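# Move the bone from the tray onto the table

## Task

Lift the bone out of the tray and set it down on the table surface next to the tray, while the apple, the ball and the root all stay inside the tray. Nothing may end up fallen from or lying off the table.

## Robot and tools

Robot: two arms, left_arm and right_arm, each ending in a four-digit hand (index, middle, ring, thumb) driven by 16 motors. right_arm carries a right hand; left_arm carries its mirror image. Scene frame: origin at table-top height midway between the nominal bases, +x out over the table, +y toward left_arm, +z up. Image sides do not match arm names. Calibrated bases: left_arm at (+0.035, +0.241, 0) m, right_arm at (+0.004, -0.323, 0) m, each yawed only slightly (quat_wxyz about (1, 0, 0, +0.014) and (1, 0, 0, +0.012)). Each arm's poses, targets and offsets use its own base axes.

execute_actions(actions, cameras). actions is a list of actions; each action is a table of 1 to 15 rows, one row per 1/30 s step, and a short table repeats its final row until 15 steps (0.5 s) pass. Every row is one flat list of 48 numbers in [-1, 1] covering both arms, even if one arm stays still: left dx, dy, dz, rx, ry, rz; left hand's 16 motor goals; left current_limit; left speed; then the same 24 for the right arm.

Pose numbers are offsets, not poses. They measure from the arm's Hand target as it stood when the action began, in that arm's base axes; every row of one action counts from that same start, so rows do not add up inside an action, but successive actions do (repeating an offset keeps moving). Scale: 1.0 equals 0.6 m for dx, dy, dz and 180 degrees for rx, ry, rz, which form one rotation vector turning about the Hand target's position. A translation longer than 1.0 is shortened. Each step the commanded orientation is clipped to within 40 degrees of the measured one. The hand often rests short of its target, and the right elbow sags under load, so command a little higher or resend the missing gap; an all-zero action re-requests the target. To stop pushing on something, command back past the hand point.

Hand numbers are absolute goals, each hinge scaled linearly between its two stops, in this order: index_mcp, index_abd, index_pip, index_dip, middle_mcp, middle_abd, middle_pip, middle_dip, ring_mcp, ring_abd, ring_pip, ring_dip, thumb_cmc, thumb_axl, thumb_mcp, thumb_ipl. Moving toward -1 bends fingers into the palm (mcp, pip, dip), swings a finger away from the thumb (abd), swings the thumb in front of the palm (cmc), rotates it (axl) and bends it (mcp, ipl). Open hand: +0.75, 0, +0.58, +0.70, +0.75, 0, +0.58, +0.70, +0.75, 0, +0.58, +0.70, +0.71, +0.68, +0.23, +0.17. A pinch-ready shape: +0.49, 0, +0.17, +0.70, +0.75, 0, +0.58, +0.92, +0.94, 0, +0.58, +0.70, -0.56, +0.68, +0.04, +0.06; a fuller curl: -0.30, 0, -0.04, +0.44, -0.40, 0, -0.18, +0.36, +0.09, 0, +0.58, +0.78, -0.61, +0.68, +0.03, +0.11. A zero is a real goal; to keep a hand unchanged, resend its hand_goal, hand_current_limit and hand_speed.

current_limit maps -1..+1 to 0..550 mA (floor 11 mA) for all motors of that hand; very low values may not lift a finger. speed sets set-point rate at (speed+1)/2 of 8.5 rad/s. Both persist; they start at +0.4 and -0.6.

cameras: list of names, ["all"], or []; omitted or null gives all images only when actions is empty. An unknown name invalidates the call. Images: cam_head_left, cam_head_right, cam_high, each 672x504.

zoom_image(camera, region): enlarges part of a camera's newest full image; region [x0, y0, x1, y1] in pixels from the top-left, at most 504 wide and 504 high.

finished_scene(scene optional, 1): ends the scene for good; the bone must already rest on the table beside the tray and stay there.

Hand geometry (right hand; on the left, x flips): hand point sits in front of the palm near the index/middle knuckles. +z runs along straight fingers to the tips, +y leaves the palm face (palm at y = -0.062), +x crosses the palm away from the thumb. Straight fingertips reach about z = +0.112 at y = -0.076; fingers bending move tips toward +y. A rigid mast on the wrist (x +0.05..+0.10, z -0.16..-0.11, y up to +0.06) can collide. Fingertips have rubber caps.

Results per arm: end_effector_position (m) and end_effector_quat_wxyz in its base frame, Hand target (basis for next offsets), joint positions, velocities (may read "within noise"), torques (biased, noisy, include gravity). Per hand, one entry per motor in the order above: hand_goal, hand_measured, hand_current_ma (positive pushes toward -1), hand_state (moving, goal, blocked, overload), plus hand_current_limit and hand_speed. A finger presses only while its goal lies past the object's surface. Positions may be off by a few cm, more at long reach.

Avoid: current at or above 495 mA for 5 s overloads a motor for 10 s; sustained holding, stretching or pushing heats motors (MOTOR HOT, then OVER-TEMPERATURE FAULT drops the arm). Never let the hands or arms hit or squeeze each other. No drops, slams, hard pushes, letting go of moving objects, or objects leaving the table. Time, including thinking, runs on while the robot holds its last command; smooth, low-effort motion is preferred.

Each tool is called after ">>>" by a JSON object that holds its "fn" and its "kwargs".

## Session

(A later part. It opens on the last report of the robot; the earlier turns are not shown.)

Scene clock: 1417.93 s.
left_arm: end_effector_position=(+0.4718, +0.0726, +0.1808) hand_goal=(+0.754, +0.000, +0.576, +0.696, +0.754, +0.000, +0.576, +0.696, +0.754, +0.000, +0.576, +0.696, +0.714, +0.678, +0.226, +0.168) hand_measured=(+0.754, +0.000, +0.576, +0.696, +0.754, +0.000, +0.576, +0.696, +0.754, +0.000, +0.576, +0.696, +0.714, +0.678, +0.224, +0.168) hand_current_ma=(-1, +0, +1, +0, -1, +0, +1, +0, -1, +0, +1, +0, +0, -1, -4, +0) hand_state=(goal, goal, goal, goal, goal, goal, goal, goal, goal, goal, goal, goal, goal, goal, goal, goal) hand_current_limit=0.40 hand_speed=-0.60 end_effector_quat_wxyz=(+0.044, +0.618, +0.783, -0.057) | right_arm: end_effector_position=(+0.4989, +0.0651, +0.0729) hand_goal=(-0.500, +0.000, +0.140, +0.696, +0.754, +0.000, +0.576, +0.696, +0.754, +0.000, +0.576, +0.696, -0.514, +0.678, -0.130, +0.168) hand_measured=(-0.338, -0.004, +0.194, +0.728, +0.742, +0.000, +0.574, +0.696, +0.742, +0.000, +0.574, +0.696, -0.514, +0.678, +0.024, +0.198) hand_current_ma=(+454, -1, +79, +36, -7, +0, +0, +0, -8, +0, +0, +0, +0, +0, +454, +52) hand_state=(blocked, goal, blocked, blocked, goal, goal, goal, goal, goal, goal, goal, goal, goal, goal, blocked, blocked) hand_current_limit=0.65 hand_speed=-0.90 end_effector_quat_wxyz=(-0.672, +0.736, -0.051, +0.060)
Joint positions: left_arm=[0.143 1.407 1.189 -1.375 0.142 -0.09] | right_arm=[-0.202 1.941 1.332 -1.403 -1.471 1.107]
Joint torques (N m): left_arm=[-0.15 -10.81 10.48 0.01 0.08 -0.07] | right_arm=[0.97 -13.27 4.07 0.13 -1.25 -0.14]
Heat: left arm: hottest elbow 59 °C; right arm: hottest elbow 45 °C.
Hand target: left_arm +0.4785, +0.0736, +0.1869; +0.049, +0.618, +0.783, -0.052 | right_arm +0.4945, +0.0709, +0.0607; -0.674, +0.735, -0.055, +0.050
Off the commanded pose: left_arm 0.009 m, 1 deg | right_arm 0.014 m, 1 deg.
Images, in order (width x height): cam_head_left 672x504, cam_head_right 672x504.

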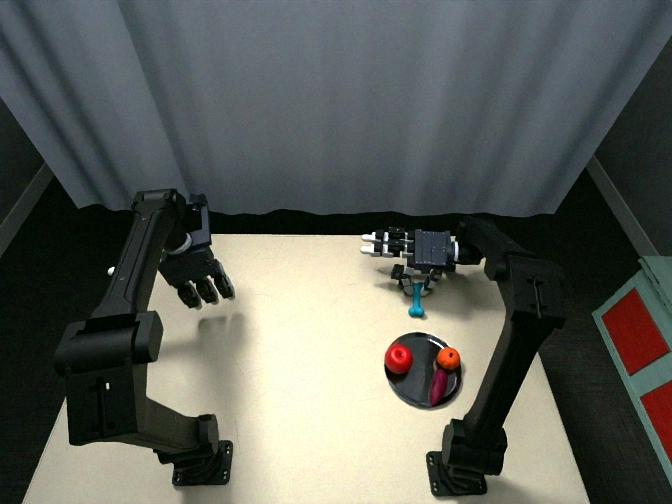

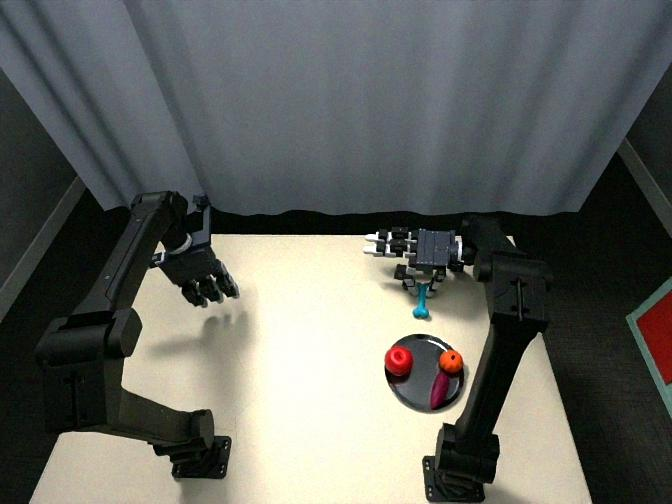

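>>> {"fn": "execute_actions", "kwargs": {"actions": [[[0,0,0,0,0,0,0.754,0,0.576,0.696,0.754,0,0.576,0.696,0.754,0,0.576,0.696,0.714,0.678,0.226,0.168,0.4,-0.6,0,0,-0.0133,0,0,0,-0.5,0,0.139,0.696,0.754,0,0.576,0.696,0.754,0,0.576,0.696,-0.514,0.678,-0.13,0.168,0.65,-0.9]]], "cameras": ["cam_head_left","cam_head_right"]}}

>>> {"fn": "zoom_image", "kwargs": {"camera": "cam_head_left", "region": [385, 260, 455, 330]}}

Scene clock: 1426.53 s.
left_arm: end_effector_position=(+0.4718, +0.0726, +0.1808) hand_goal=(+0.754, +0.000, +0.576, +0.696, +0.754, +0.000, +0.576, +0.696, +0.754, +0.000, +0.576, +0.696, +0.714, +0.678, +0.226, +0.168) hand_measured=(+0.754, +0.000, +0.576, +0.696, +0.754, +0.000, +0.576, +0.696, +0.754, +0.000, +0.576, +0.696, +0.714, +0.678, +0.224, +0.168) hand_current_ma=(-1, +0, +1, +0, -1, +0, +1, +0, -1, +0, +1, +0, +0, -1, -4, +0) hand_state=(goal, goal, goal, goal, goal, goal, goal, goal, goal, goal, goal, goal, goal, goal, goal, goal) hand_current_limit=0.40 hand_speed=-0.60 end_effector_quat_wxyz=(+0.044, +0.618, +0.783, -0.057) | right_arm: end_effector_position=(+0.4982, +0.0654, +0.0680) hand_goal=(-0.500, +0.000, +0.140, +0.696, +0.754, +0.000, +0.576, +0.696, +0.754, +0.000, +0.576, +0.696, -0.514, +0.678, -0.130, +0.168) hand_measured=(-0.340, -0.004, +0.194, +0.728, +0.742, +0.000, +0.574, +0.696, +0.742, +0.000, +0.574, +0.696, -0.516, +0.678, +0.024, +0.202) hand_current_ma=(+454, -1, +79, +36, -7, +0, +0, +0, -8, +0, +0, +0, +0, +0, +454, +60) hand_state=(blocked, goal, blocked, blocked, goal, goal, goal, goal, goal, goal, goal, goal, goal, goal, blocked, blocked) hand_current_limit=0.65 hand_speed=-0.90 end_effector_quat_wxyz=(-0.672, +0.736, -0.052, +0.060)
Joint positions: left_arm=[0.143 1.407 1.189 -1.375 0.142 -0.09] | right_arm=[-0.202 1.947 1.326 -1.392 -1.473 1.107]
Joint torques (N m): left_arm=[0.21 -10.87 10.45 -0.02 0.08 -0.07] | right_arm=[1.03 -12.81 4.1 0.27 -1.19 -0.15]
Heat: left arm: hottest elbow 60 °C; right arm: hottest elbow 44 °C.
Hand target: left_arm +0.4785, +0.0736, +0.1869; +0.049, +0.618, +0.783, -0.052 | right_arm +0.4945, +0.0709, +0.0528; -0.674, +0.735, -0.055, +0.050
Off the commanded pose: left_arm 0.009 m, 1 deg | right_arm 0.017 m, 1 deg.
Images, in order (width x height): cam_head_left 672x504, cam_head_right 672x504.

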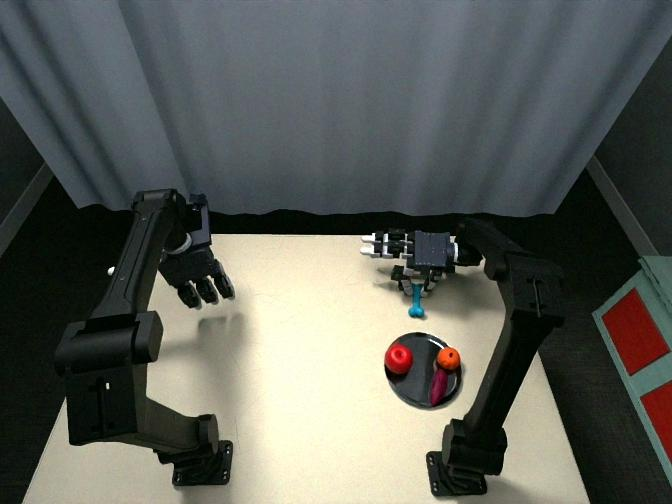

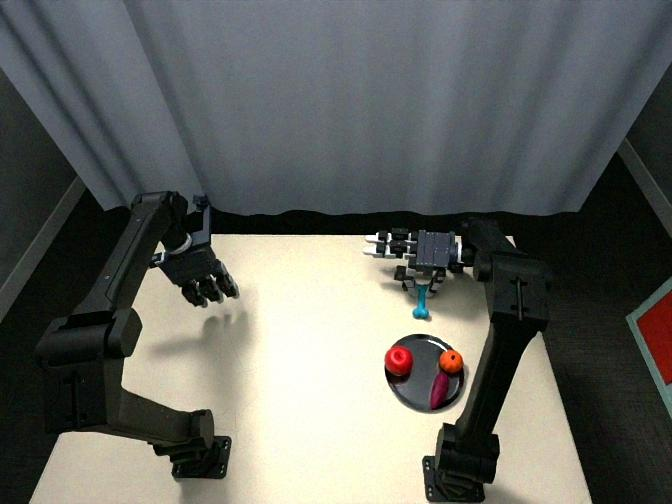

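Scaled by 7.200 from the camera's 672x504 image, which has a finer 960x720 frame.

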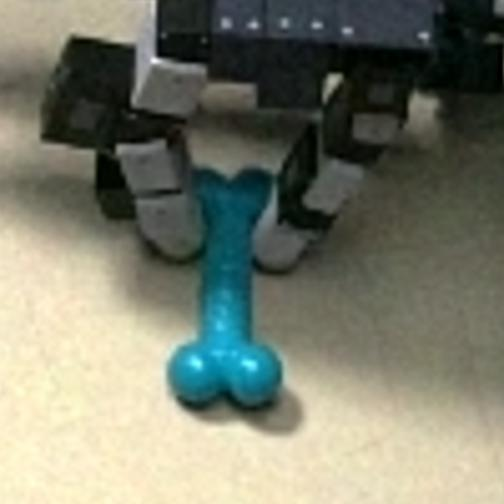

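>>> {"fn": "execute_actions", "kwargs": {"actions": [[[0,0,0,0,0,0,0.754,0,0.576,0.696,0.754,0,0.576,0.696,0.754,0,0.576,0.696,0.714,0.678,0.226,0.168,0.4,-0.6,0,0,-0.0117,0,0,0,-0.5,0,0.139,0.696,0.754,0,0.576,0.696,0.754,0,0.576,0.696,-0.514,0.678,-0.13,0.168,0.65,-0.9]]], "cameras": ["cam_head_left","cam_head_right"]}}

>>> {"fn": "zoom_image", "kwargs": {"camera": "cam_head_left", "region": [385, 260, 455, 330]}}

>>> {"fn": "zoom_image", "kwargs": {"camera": "cam_head_right", "region": [385, 260, 455, 330]}}

Scene clock: 1437.70 s.
left_arm: end_effector_position=(+0.4718, +0.0726, +0.1808) hand_goal=(+0.754, +0.000, +0.576, +0.696, +0.754, +0.000, +0.576, +0.696, +0.754, +0.000, +0.576, +0.696, +0.714, +0.678, +0.226, +0.168) hand_measured=(+0.754, +0.000, +0.576, +0.696, +0.754, +0.000, +0.576, +0.696, +0.754, +0.000, +0.576, +0.696, +0.714, +0.678, +0.224, +0.168) hand_current_ma=(-1, +0, +1, +0, -1, +0, +1, +0, -1, +0, +1, +0, +0, -1, -4, +0) hand_state=(goal, goal, goal, goal, goal, goal, goal, goal, goal, goal, goal, goal, goal, goal, goal, goal) hand_current_limit=0.40 hand_speed=-0.60 end_effector_quat_wxyz=(+0.044, +0.618, +0.783, -0.057) | right_arm: end_effector_position=(+0.4995, +0.0652, +0.0676) hand_goal=(-0.500, +0.000, +0.140, +0.696, +0.754, +0.000, +0.576, +0.696, +0.754, +0.000, +0.576, +0.696, -0.514, +0.678, -0.130, +0.168) hand_measured=(-0.340, +0.000, +0.194, +0.728, +0.742, +0.000, +0.574, +0.696, +0.742, +0.000, +0.574, +0.696, -0.512, +0.678, +0.024, +0.202) hand_current_ma=(+454, +0, +79, +36, -7, +0, +0, +0, -8, +0, +0, +0, +0, +0, +454, +61) hand_state=(blocked, goal, blocked, blocked, goal, goal, goal, goal, goal, goal, goal, goal, goal, goal, blocked, blocked) hand_current_limit=0.65 hand_speed=-0.90 end_effector_quat_wxyz=(-0.672, +0.736, -0.049, +0.063)
Joint positions: left_arm=[0.143 1.407 1.189 -1.375 0.142 -0.09] | right_arm=[-0.202 1.947 1.326 -1.383 -1.473 1.108]
Joint torques (N m): left_arm=[-0.03 -10.87 10.48 -0.01 0.08 -0.06] | right_arm=[1.08 -12.04 3.74 0.53 -1.18 -0.18]
Heat: left arm: hottest elbow 60 °C; right arm: hottest elbow 43 °C.
Hand target: left_arm +0.4785, +0.0736, +0.1869; +0.049, +0.618, +0.783, -0.052 | right_arm +0.4945, +0.0709, +0.0458; -0.674, +0.735, -0.055, +0.050
Off the commanded pose: left_arm 0.009 m, 1 deg | right_arm 0.023 m, 2 deg.
Images, in order (width x height): cam_head_left 672x504, cam_head_right 672x504.

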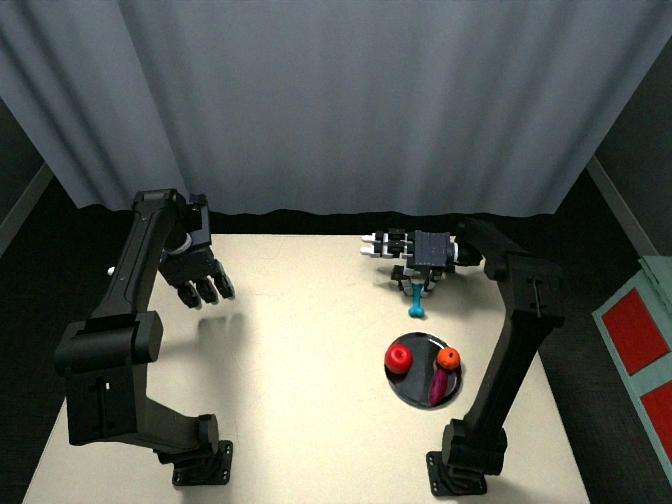

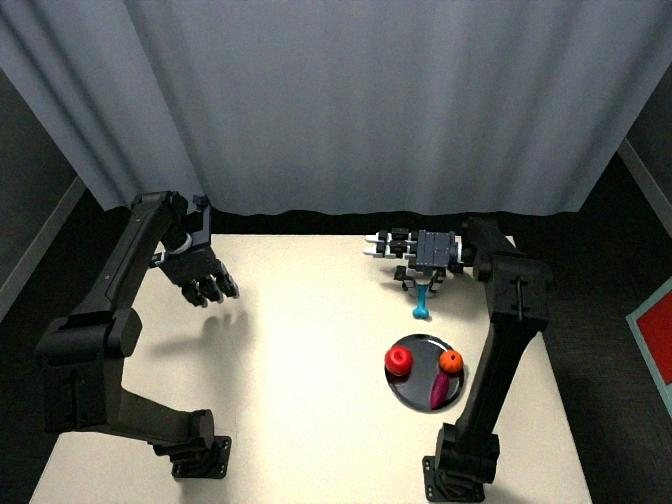

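Scaled by 7.200 from the camera's 672x504 image, which has a finer 960x720 frame.

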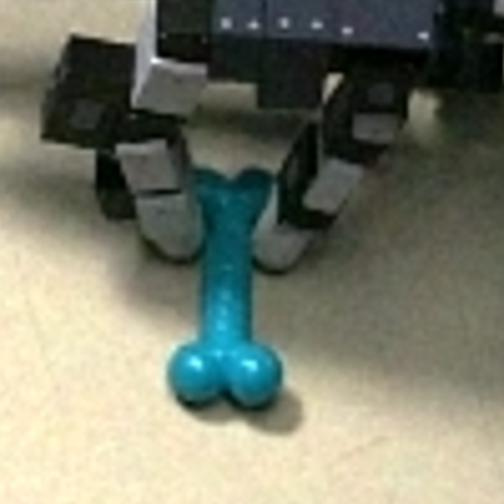

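Scaled by 7.200 from the camera's 672x504 image, which has a finer 960x720 frame.

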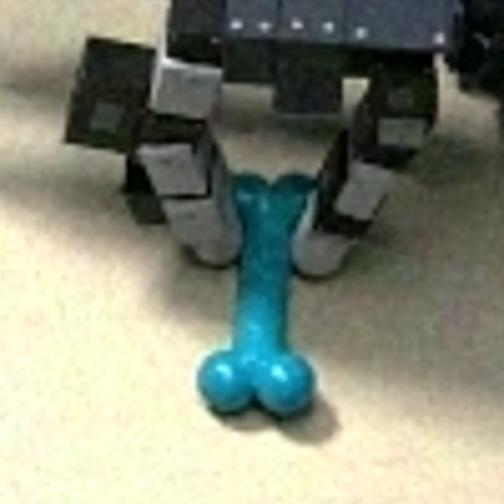

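>>> {"fn": "execute_actions", "kwargs": {"actions": [[[0,0,0,0,0,0,0.754,0,0.576,0.696,0.754,0,0.576,0.696,0.754,0,0.576,0.696,0.714,0.678,0.226,0.168,0.4,-0.6,0,0,0.007,0,0,0,-0.38,0,0.16,0.7,0.754,0,0.576,0.696,0.754,0,0.576,0.696,-0.514,0.678,-0.02,0.18,0.65,-0.95]],[[0,0,0,0,0,0,0.754,0,0.576,0.696,0.754,0,0.576,0.696,0.754,0,0.576,0.696,0.714,0.678,0.226,0.168,0.4,-0.6,0,0,0,0,0,0,-0.355,0,0.18,0.72,0.754,0,0.576,0.696,0.754,0,0.576,0.696,-0.514,0.678,0.01,0.19,0.65,-0.95]]], "cameras": ["cam_head_left","cam_head_right"]}}

>>> {"fn": "zoom_image", "kwargs": {"camera": "cam_head_left", "region": [385, 260, 455, 330]}}

Scene clock: 1458.70 s.
left_arm: end_effector_position=(+0.4718, +0.0726, +0.1808) hand_goal=(+0.754, +0.000, +0.576, +0.696, +0.754, +0.000, +0.576, +0.696, +0.754, +0.000, +0.576, +0.696, +0.714, +0.678, +0.226, +0.168) hand_measured=(+0.754, +0.000, +0.576, +0.696, +0.754, +0.000, +0.576, +0.696, +0.754, +0.000, +0.576, +0.696, +0.714, +0.678, +0.224, +0.168) hand_current_ma=(-1, +0, +1, +0, -1, +0, +1, +0, -1, +0, +1, +0, +0, -1, -4, +0) hand_state=(goal, goal, goal, goal, goal, goal, goal, goal, goal, goal, goal, goal, goal, goal, goal, goal) hand_current_limit=0.40 hand_speed=-0.60 end_effector_quat_wxyz=(+0.044, +0.618, +0.783, -0.057) | right_arm: end_effector_position=(+0.4992, +0.0653, +0.0677) hand_goal=(-0.354, +0.000, +0.180, +0.720, +0.754, +0.000, +0.576, +0.696, +0.754, +0.000, +0.576, +0.696, -0.514, +0.678, +0.010, +0.190) hand_measured=(-0.336, +0.002, +0.196, +0.728, +0.742, +0.000, +0.574, +0.696, +0.742, +0.000, +0.574, +0.696, -0.510, +0.678, +0.032, +0.212) hand_current_ma=(+15, +1, +10, +4, -7, +0, +0, +0, -8, +0, +0, +0, +1, +0, +30, +29) hand_state=(goal, goal, goal, goal, goal, goal, goal, goal, goal, goal, goal, goal, goal, goal, blocked, blocked) hand_current_limit=0.65 hand_speed=-0.95 end_effector_quat_wxyz=(-0.672, +0.736, -0.051, +0.062)
Joint positions: left_arm=[0.143 1.407 1.189 -1.375 0.142 -0.09] | right_arm=[-0.202 1.947 1.326 -1.383 -1.473 1.113]
Joint torques (N m): left_arm=[0.26 -10.75 10.5 -0.01 0.07 -0.06] | right_arm=[1.03 -12.69 3.9 0.28 -1.16 -0.19]
Heat: left arm: hottest elbow 60 °C; right arm: hottest elbow 41 °C.
Hand target: left_arm +0.4785, +0.0736, +0.1869; +0.049, +0.618, +0.783, -0.052 | right_arm +0.4946, +0.0709, +0.0500; -0.674, +0.735, -0.055, +0.050
Off the commanded pose: left_arm 0.009 m, 1 deg | right_arm 0.019 m, 1 deg.
Images, in order (width x height): cam_head_left 672x504, cam_head_right 672x504.

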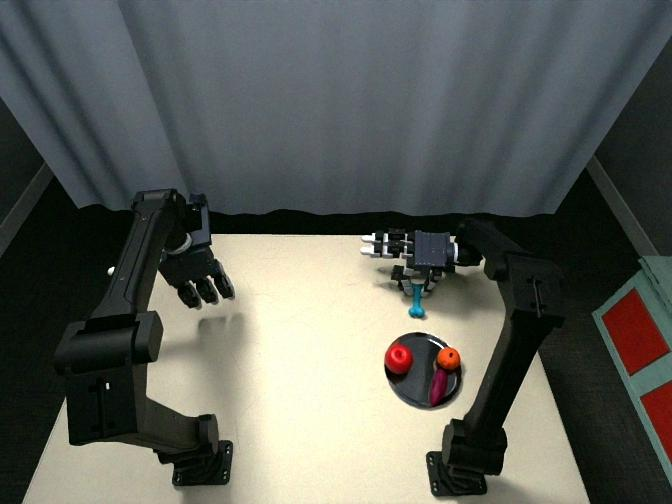

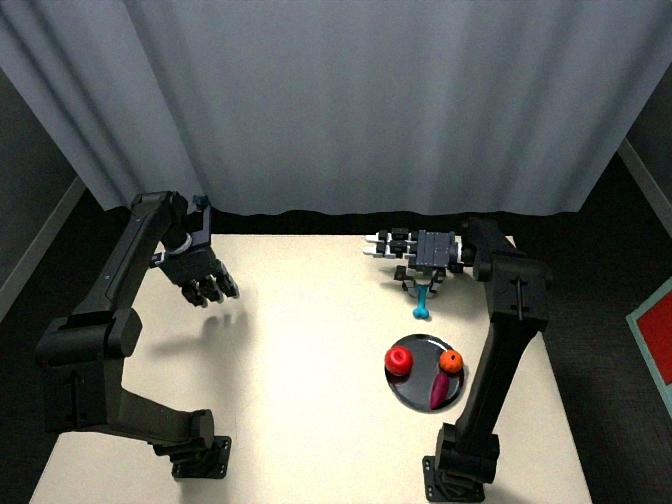

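Scaled by 7.200 from the camera's 672x504 image, which has a finer 960x720 frame.

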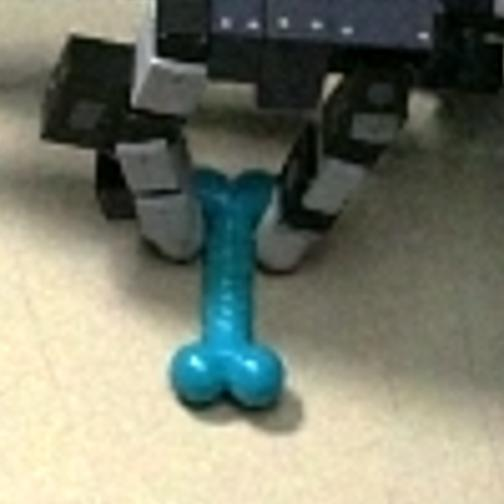

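>>> {"fn": "execute_actions", "kwargs": {"actions": [[[0,0,0,0,0,0,0.754,0,0.576,0.696,0.754,0,0.576,0.696,0.754,0,0.576,0.696,0.714,0.678,0.226,0.168,0.4,-0.6,0,0,0.013,0,0,0,-0.33,0,0.19,0.72,0.754,0,0.576,0.696,0.754,0,0.576,0.696,-0.514,0.678,0.05,0.2,0.65,-0.97]],[[0,0,0,0,0,0,0.754,0,0.576,0.696,0.754,0,0.576,0.696,0.754,0,0.576,0.696,0.714,0.678,0.226,0.168,0.4,-0.6,0,0,0,0,0,0,-0.3,0,0.19,0.72,0.754,0,0.576,0.696,0.754,0,0.576,0.696,-0.514,0.678,0.12,0.2,0.65,-0.96]],[[0,0,0,0,0,0,0.754,0,0.576,0.696,0.754,0,0.576,0.696,0.754,0,0.576,0.696,0.714,0.678,0.226,0.168,0.4,-0.6,0,0,0,0,0,0,-0.25,0,0.19,0.72,0.754,0,0.576,0.696,0.754,0,0.576,0.696,-0.514,0.678,0.18,0.2,0.65,-0.94]]], "cameras": ["cam_head_left","cam_head_right"]}}

>>> {"fn": "zoom_image", "kwargs": {"camera": "cam_head_left", "region": [385, 260, 455, 330]}}

>>> {"fn": "zoom_image", "kwargs": {"camera": "cam_head_right", "region": [385, 260, 455, 330]}}

Scene clock: 1481.43 s.
left_arm: end_effector_position=(+0.4718, +0.0726, +0.1808) hand_goal=(+0.754, +0.000, +0.576, +0.696, +0.754, +0.000, +0.576, +0.696, +0.754, +0.000, +0.576, +0.696, +0.714, +0.678, +0.226, +0.168) hand_measured=(+0.754, +0.000, +0.576, +0.696, +0.754, +0.000, +0.576, +0.696, +0.754, +0.000, +0.576, +0.696, +0.714, +0.678, +0.224, +0.168) hand_current_ma=(-1, +0, +1, +0, -1, +0, +1, +0, -1, +0, +1, +0, +0, -1, -4, +0) hand_state=(goal, goal, goal, goal, goal, goal, goal, goal, goal, goal, goal, goal, goal, goal, goal, goal) hand_current_limit=0.40 hand_speed=-0.60 end_effector_quat_wxyz=(+0.044, +0.618, +0.783, -0.057) | right_arm: end_effector_position=(+0.4992, +0.0653, +0.0677) hand_goal=(-0.250, +0.000, +0.190, +0.720, +0.754, +0.000, +0.576, +0.696, +0.754, +0.000, +0.576, +0.696, -0.514, +0.678, +0.180, +0.200) hand_measured=(-0.256, +0.002, +0.194, +0.724, +0.742, +0.000, +0.574, +0.696, +0.742, +0.000, +0.574, +0.696, -0.512, +0.678, +0.178, +0.202) hand_current_ma=(-3, +1, +1, +1, -7, +0, +0, +0, -8, +0, +0, +0, +0, +0, -1, +1) hand_state=(goal, goal, goal, goal, goal, goal, goal, goal, goal, goal, goal, goal, goal, goal, goal, goal) hand_current_limit=0.65 hand_speed=-0.94 end_effector_quat_wxyz=(-0.672, +0.736, -0.051, +0.062)
Joint positions: left_arm=[0.143 1.407 1.189 -1.375 0.142 -0.09] | right_arm=[-0.202 1.947 1.326 -1.383 -1.473 1.113]
Joint torques (N m): left_arm=[0.09 -10.87 10.52 -0.01 0.07 -0.07] | right_arm=[1.03 -13.45 4.26 -0.2 -1.16 -0.14]
Heat: left arm: hottest elbow 60 °C; right arm: hottest shoulder 40 °C.
Hand target: left_arm +0.4785, +0.0736, +0.1869; +0.049, +0.618, +0.783, -0.052 | right_arm +0.4946, +0.0709, +0.0578; -0.674, +0.735, -0.055, +0.050
Off the commanded pose: left_arm 0.009 m, 1 deg | right_arm 0.012 m, 1 deg.
Images, in order (width x height): cam_head_left 672x504, cam_head_right 672x504.

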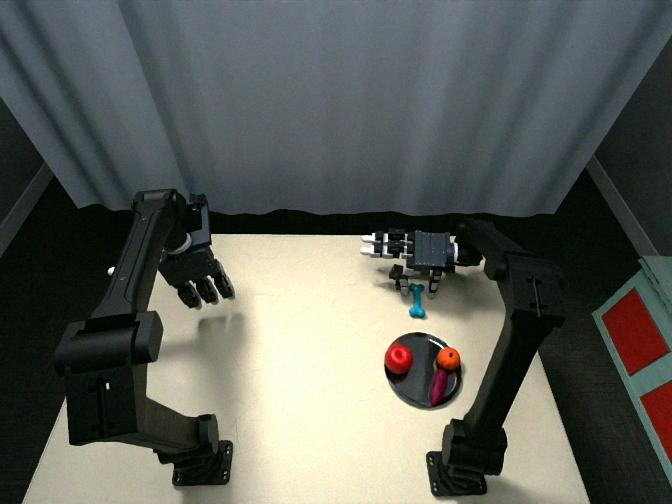

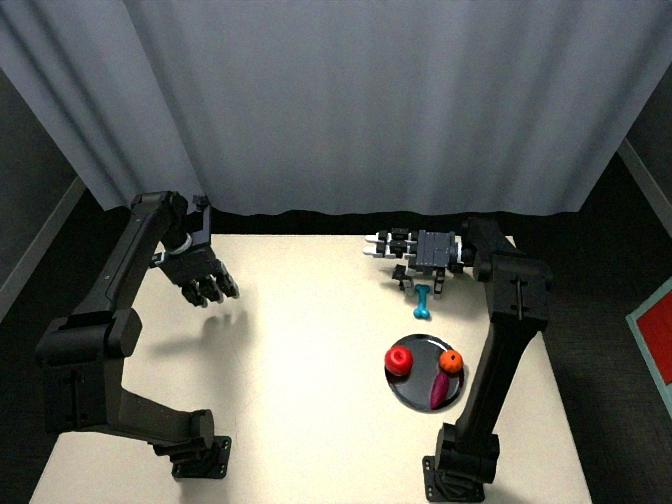

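Scaled by 7.200 from the camera's 672x504 image, which has a finer 960x720 frame.

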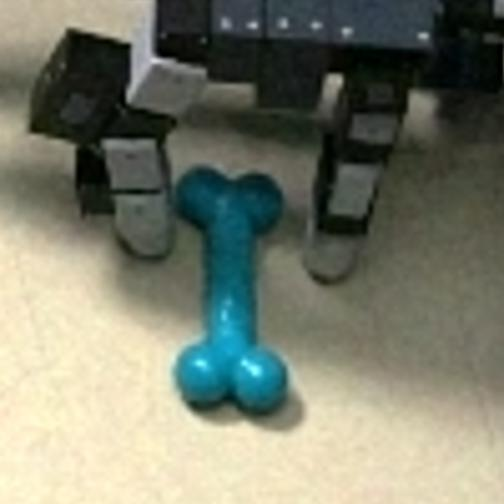

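Scaled by 7.200 from the camera's 672x504 image, which has a finer 960x720 frame.

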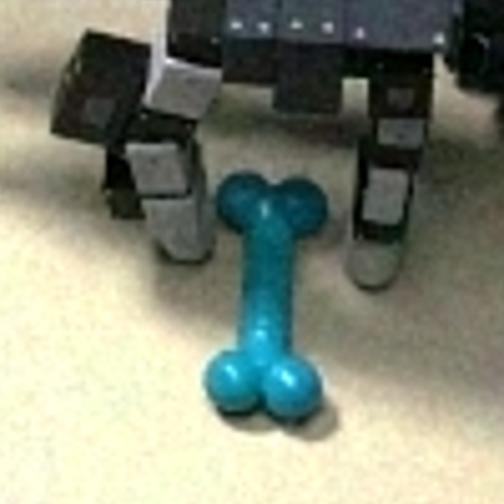

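>>> {"fn": "execute_actions", "kwargs": {"actions": [[[0,0,0,0,0,0,0.754,0,0.576,0.696,0.754,0,0.576,0.696,0.754,0,0.576,0.696,0.714,0.678,0.226,0.168,0.4,-0.6,0,0,0,0,0,0,-0.13,0,0.19,0.72,0.754,0,0.576,0.696,0.754,0,0.576,0.696,-0.514,0.678,0.226,0.2,0.4,-0.9]],[[0,0,0,0,0,0,0.754,0,0.576,0.696,0.754,0,0.576,0.696,0.754,0,0.576,0.696,0.714,0.678,0.226,0.168,0.4,-0.6,0,0,0.05,0,0,0,-0.13,0,0.19,0.72,0.754,0,0.576,0.696,0.754,0,0.576,0.696,-0.514,0.678,0.226,0.2,0.4,-0.9]],[[0,0,0,0,0,0,0.754,0,0.576,0.696,0.754,0,0.576,0.696,0.754,0,0.576,0.696,0.714,0.678,0.226,0.168,0.4,-0.6,0,0,0.08,0,0,0,-0.13,0,0.19,0.72,0.754,0,0.576,0.696,0.754,0,0.576,0.696,-0.514,0.678,0.226,0.2,0.4,-0.9]],[[0,0,0,0,0,0,0.754,0,0.576,0.696,0.754,0,0.576,0.696,0.754,0,0.576,0.696,0.714,0.678,0.226,0.168,0.4,-0.6,0,0,0.08,0,0,0,-0.13,0,0.19,0.72,0.754,0,0.576,0.696,0.754,0,0.576,0.696,-0.514,0.678,0.226,0.2,0.4,-0.9]]], "cameras": ["all"]}}

>>> {"fn": "zoom_image", "kwargs": {"camera": "cam_head_left", "region": [365, 240, 505, 420]}}

Scene clock: 1501.03 s.
left_arm: end_effector_position=(+0.4718, +0.0726, +0.1808) hand_goal=(+0.754, +0.000, +0.576, +0.696, +0.754, +0.000, +0.576, +0.696, +0.754, +0.000, +0.576, +0.696, +0.714, +0.678, +0.226, +0.168) hand_measured=(+0.754, +0.000, +0.576, +0.696, +0.754, +0.000, +0.576, +0.696, +0.754, +0.000, +0.576, +0.696, +0.714, +0.678, +0.224, +0.168) hand_current_ma=(-1, +0, +1, +0, -1, +0, +1, +0, -1, +0, +1, +0, +0, -1, -4, +0) hand_state=(goal, goal, goal, goal, goal, goal, goal, goal, goal, goal, goal, goal, goal, goal, goal, goal) hand_current_limit=0.40 hand_speed=-0.60 end_effector_quat_wxyz=(+0.044, +0.618, +0.783, -0.057) | right_arm: end_effector_position=(+0.4826, +0.0691, +0.1649) hand_goal=(-0.130, +0.000, +0.190, +0.720, +0.754, +0.000, +0.576, +0.696, +0.754, +0.000, +0.576, +0.696, -0.514, +0.678, +0.226, +0.200) hand_measured=(-0.140, +0.002, +0.192, +0.724, +0.742, +0.000, +0.574, +0.696, +0.742, +0.000, +0.574, +0.696, -0.514, +0.678, +0.224, +0.202) hand_current_ma=(-5, +0, +1, +1, -7, +0, +0, +0, -8, +0, +0, +0, +0, +0, -1, +1) hand_state=(goal, goal, goal, goal, goal, goal, goal, goal, goal, goal, goal, goal, goal, goal, goal, goal) hand_current_limit=0.40 hand_speed=-0.90 end_effector_quat_wxyz=(-0.674, +0.734, -0.074, +0.039)
Joint positions: left_arm=[0.143 1.407 1.189 -1.375 0.142 -0.09] | right_arm=[-0.2 1.801 1.388 -1.603 -1.473 1.166]
Joint torques (N m): left_arm=[0.21 -10.81 10.48 0.01 0.07 -0.07] | right_arm=[0.91 -14.21 9.35 -0.83 -1.18 -0.11]
Heat: left arm: hottest elbow 60 °C; right arm: hottest shoulder 40 °C.
Hand target: left_arm +0.4785, +0.0736, +0.1869; +0.049, +0.618, +0.783, -0.052 | right_arm +0.4945, +0.0710, +0.1837; -0.674, +0.735, -0.055, +0.050
Off the commanded pose: left_arm 0.009 m, 1 deg | right_arm 0.022 m, 2 deg.

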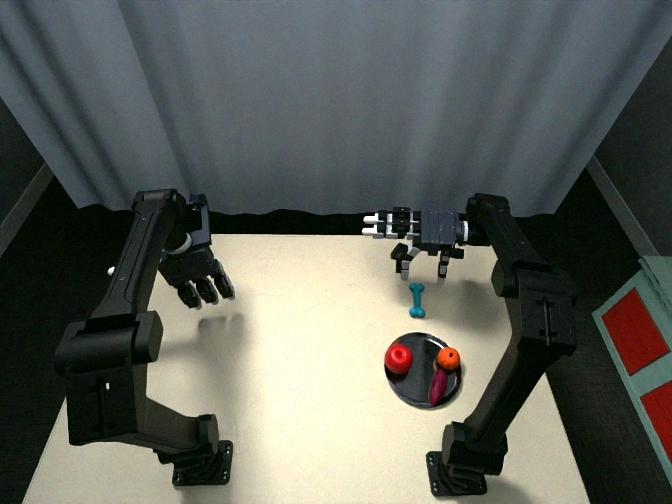

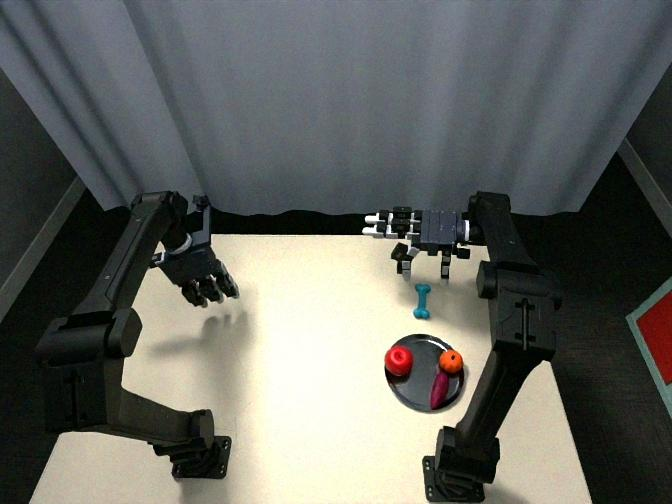

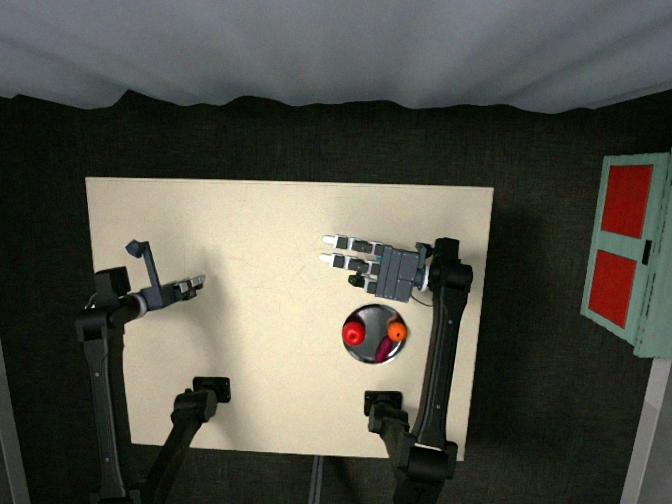

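Scaled by 2.800 from the camera's 672x504 image, which has a finer 960x720 frame.

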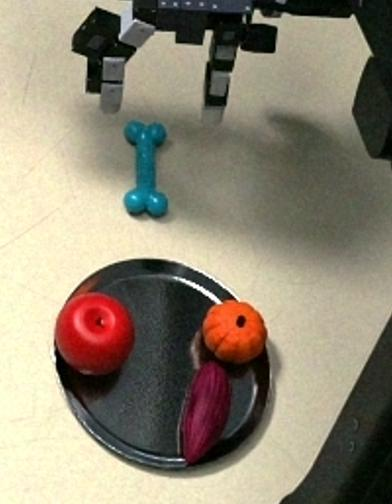

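>>> {"fn": "finished_scene", "kwargs": {}}

The scene is finished: the task was done.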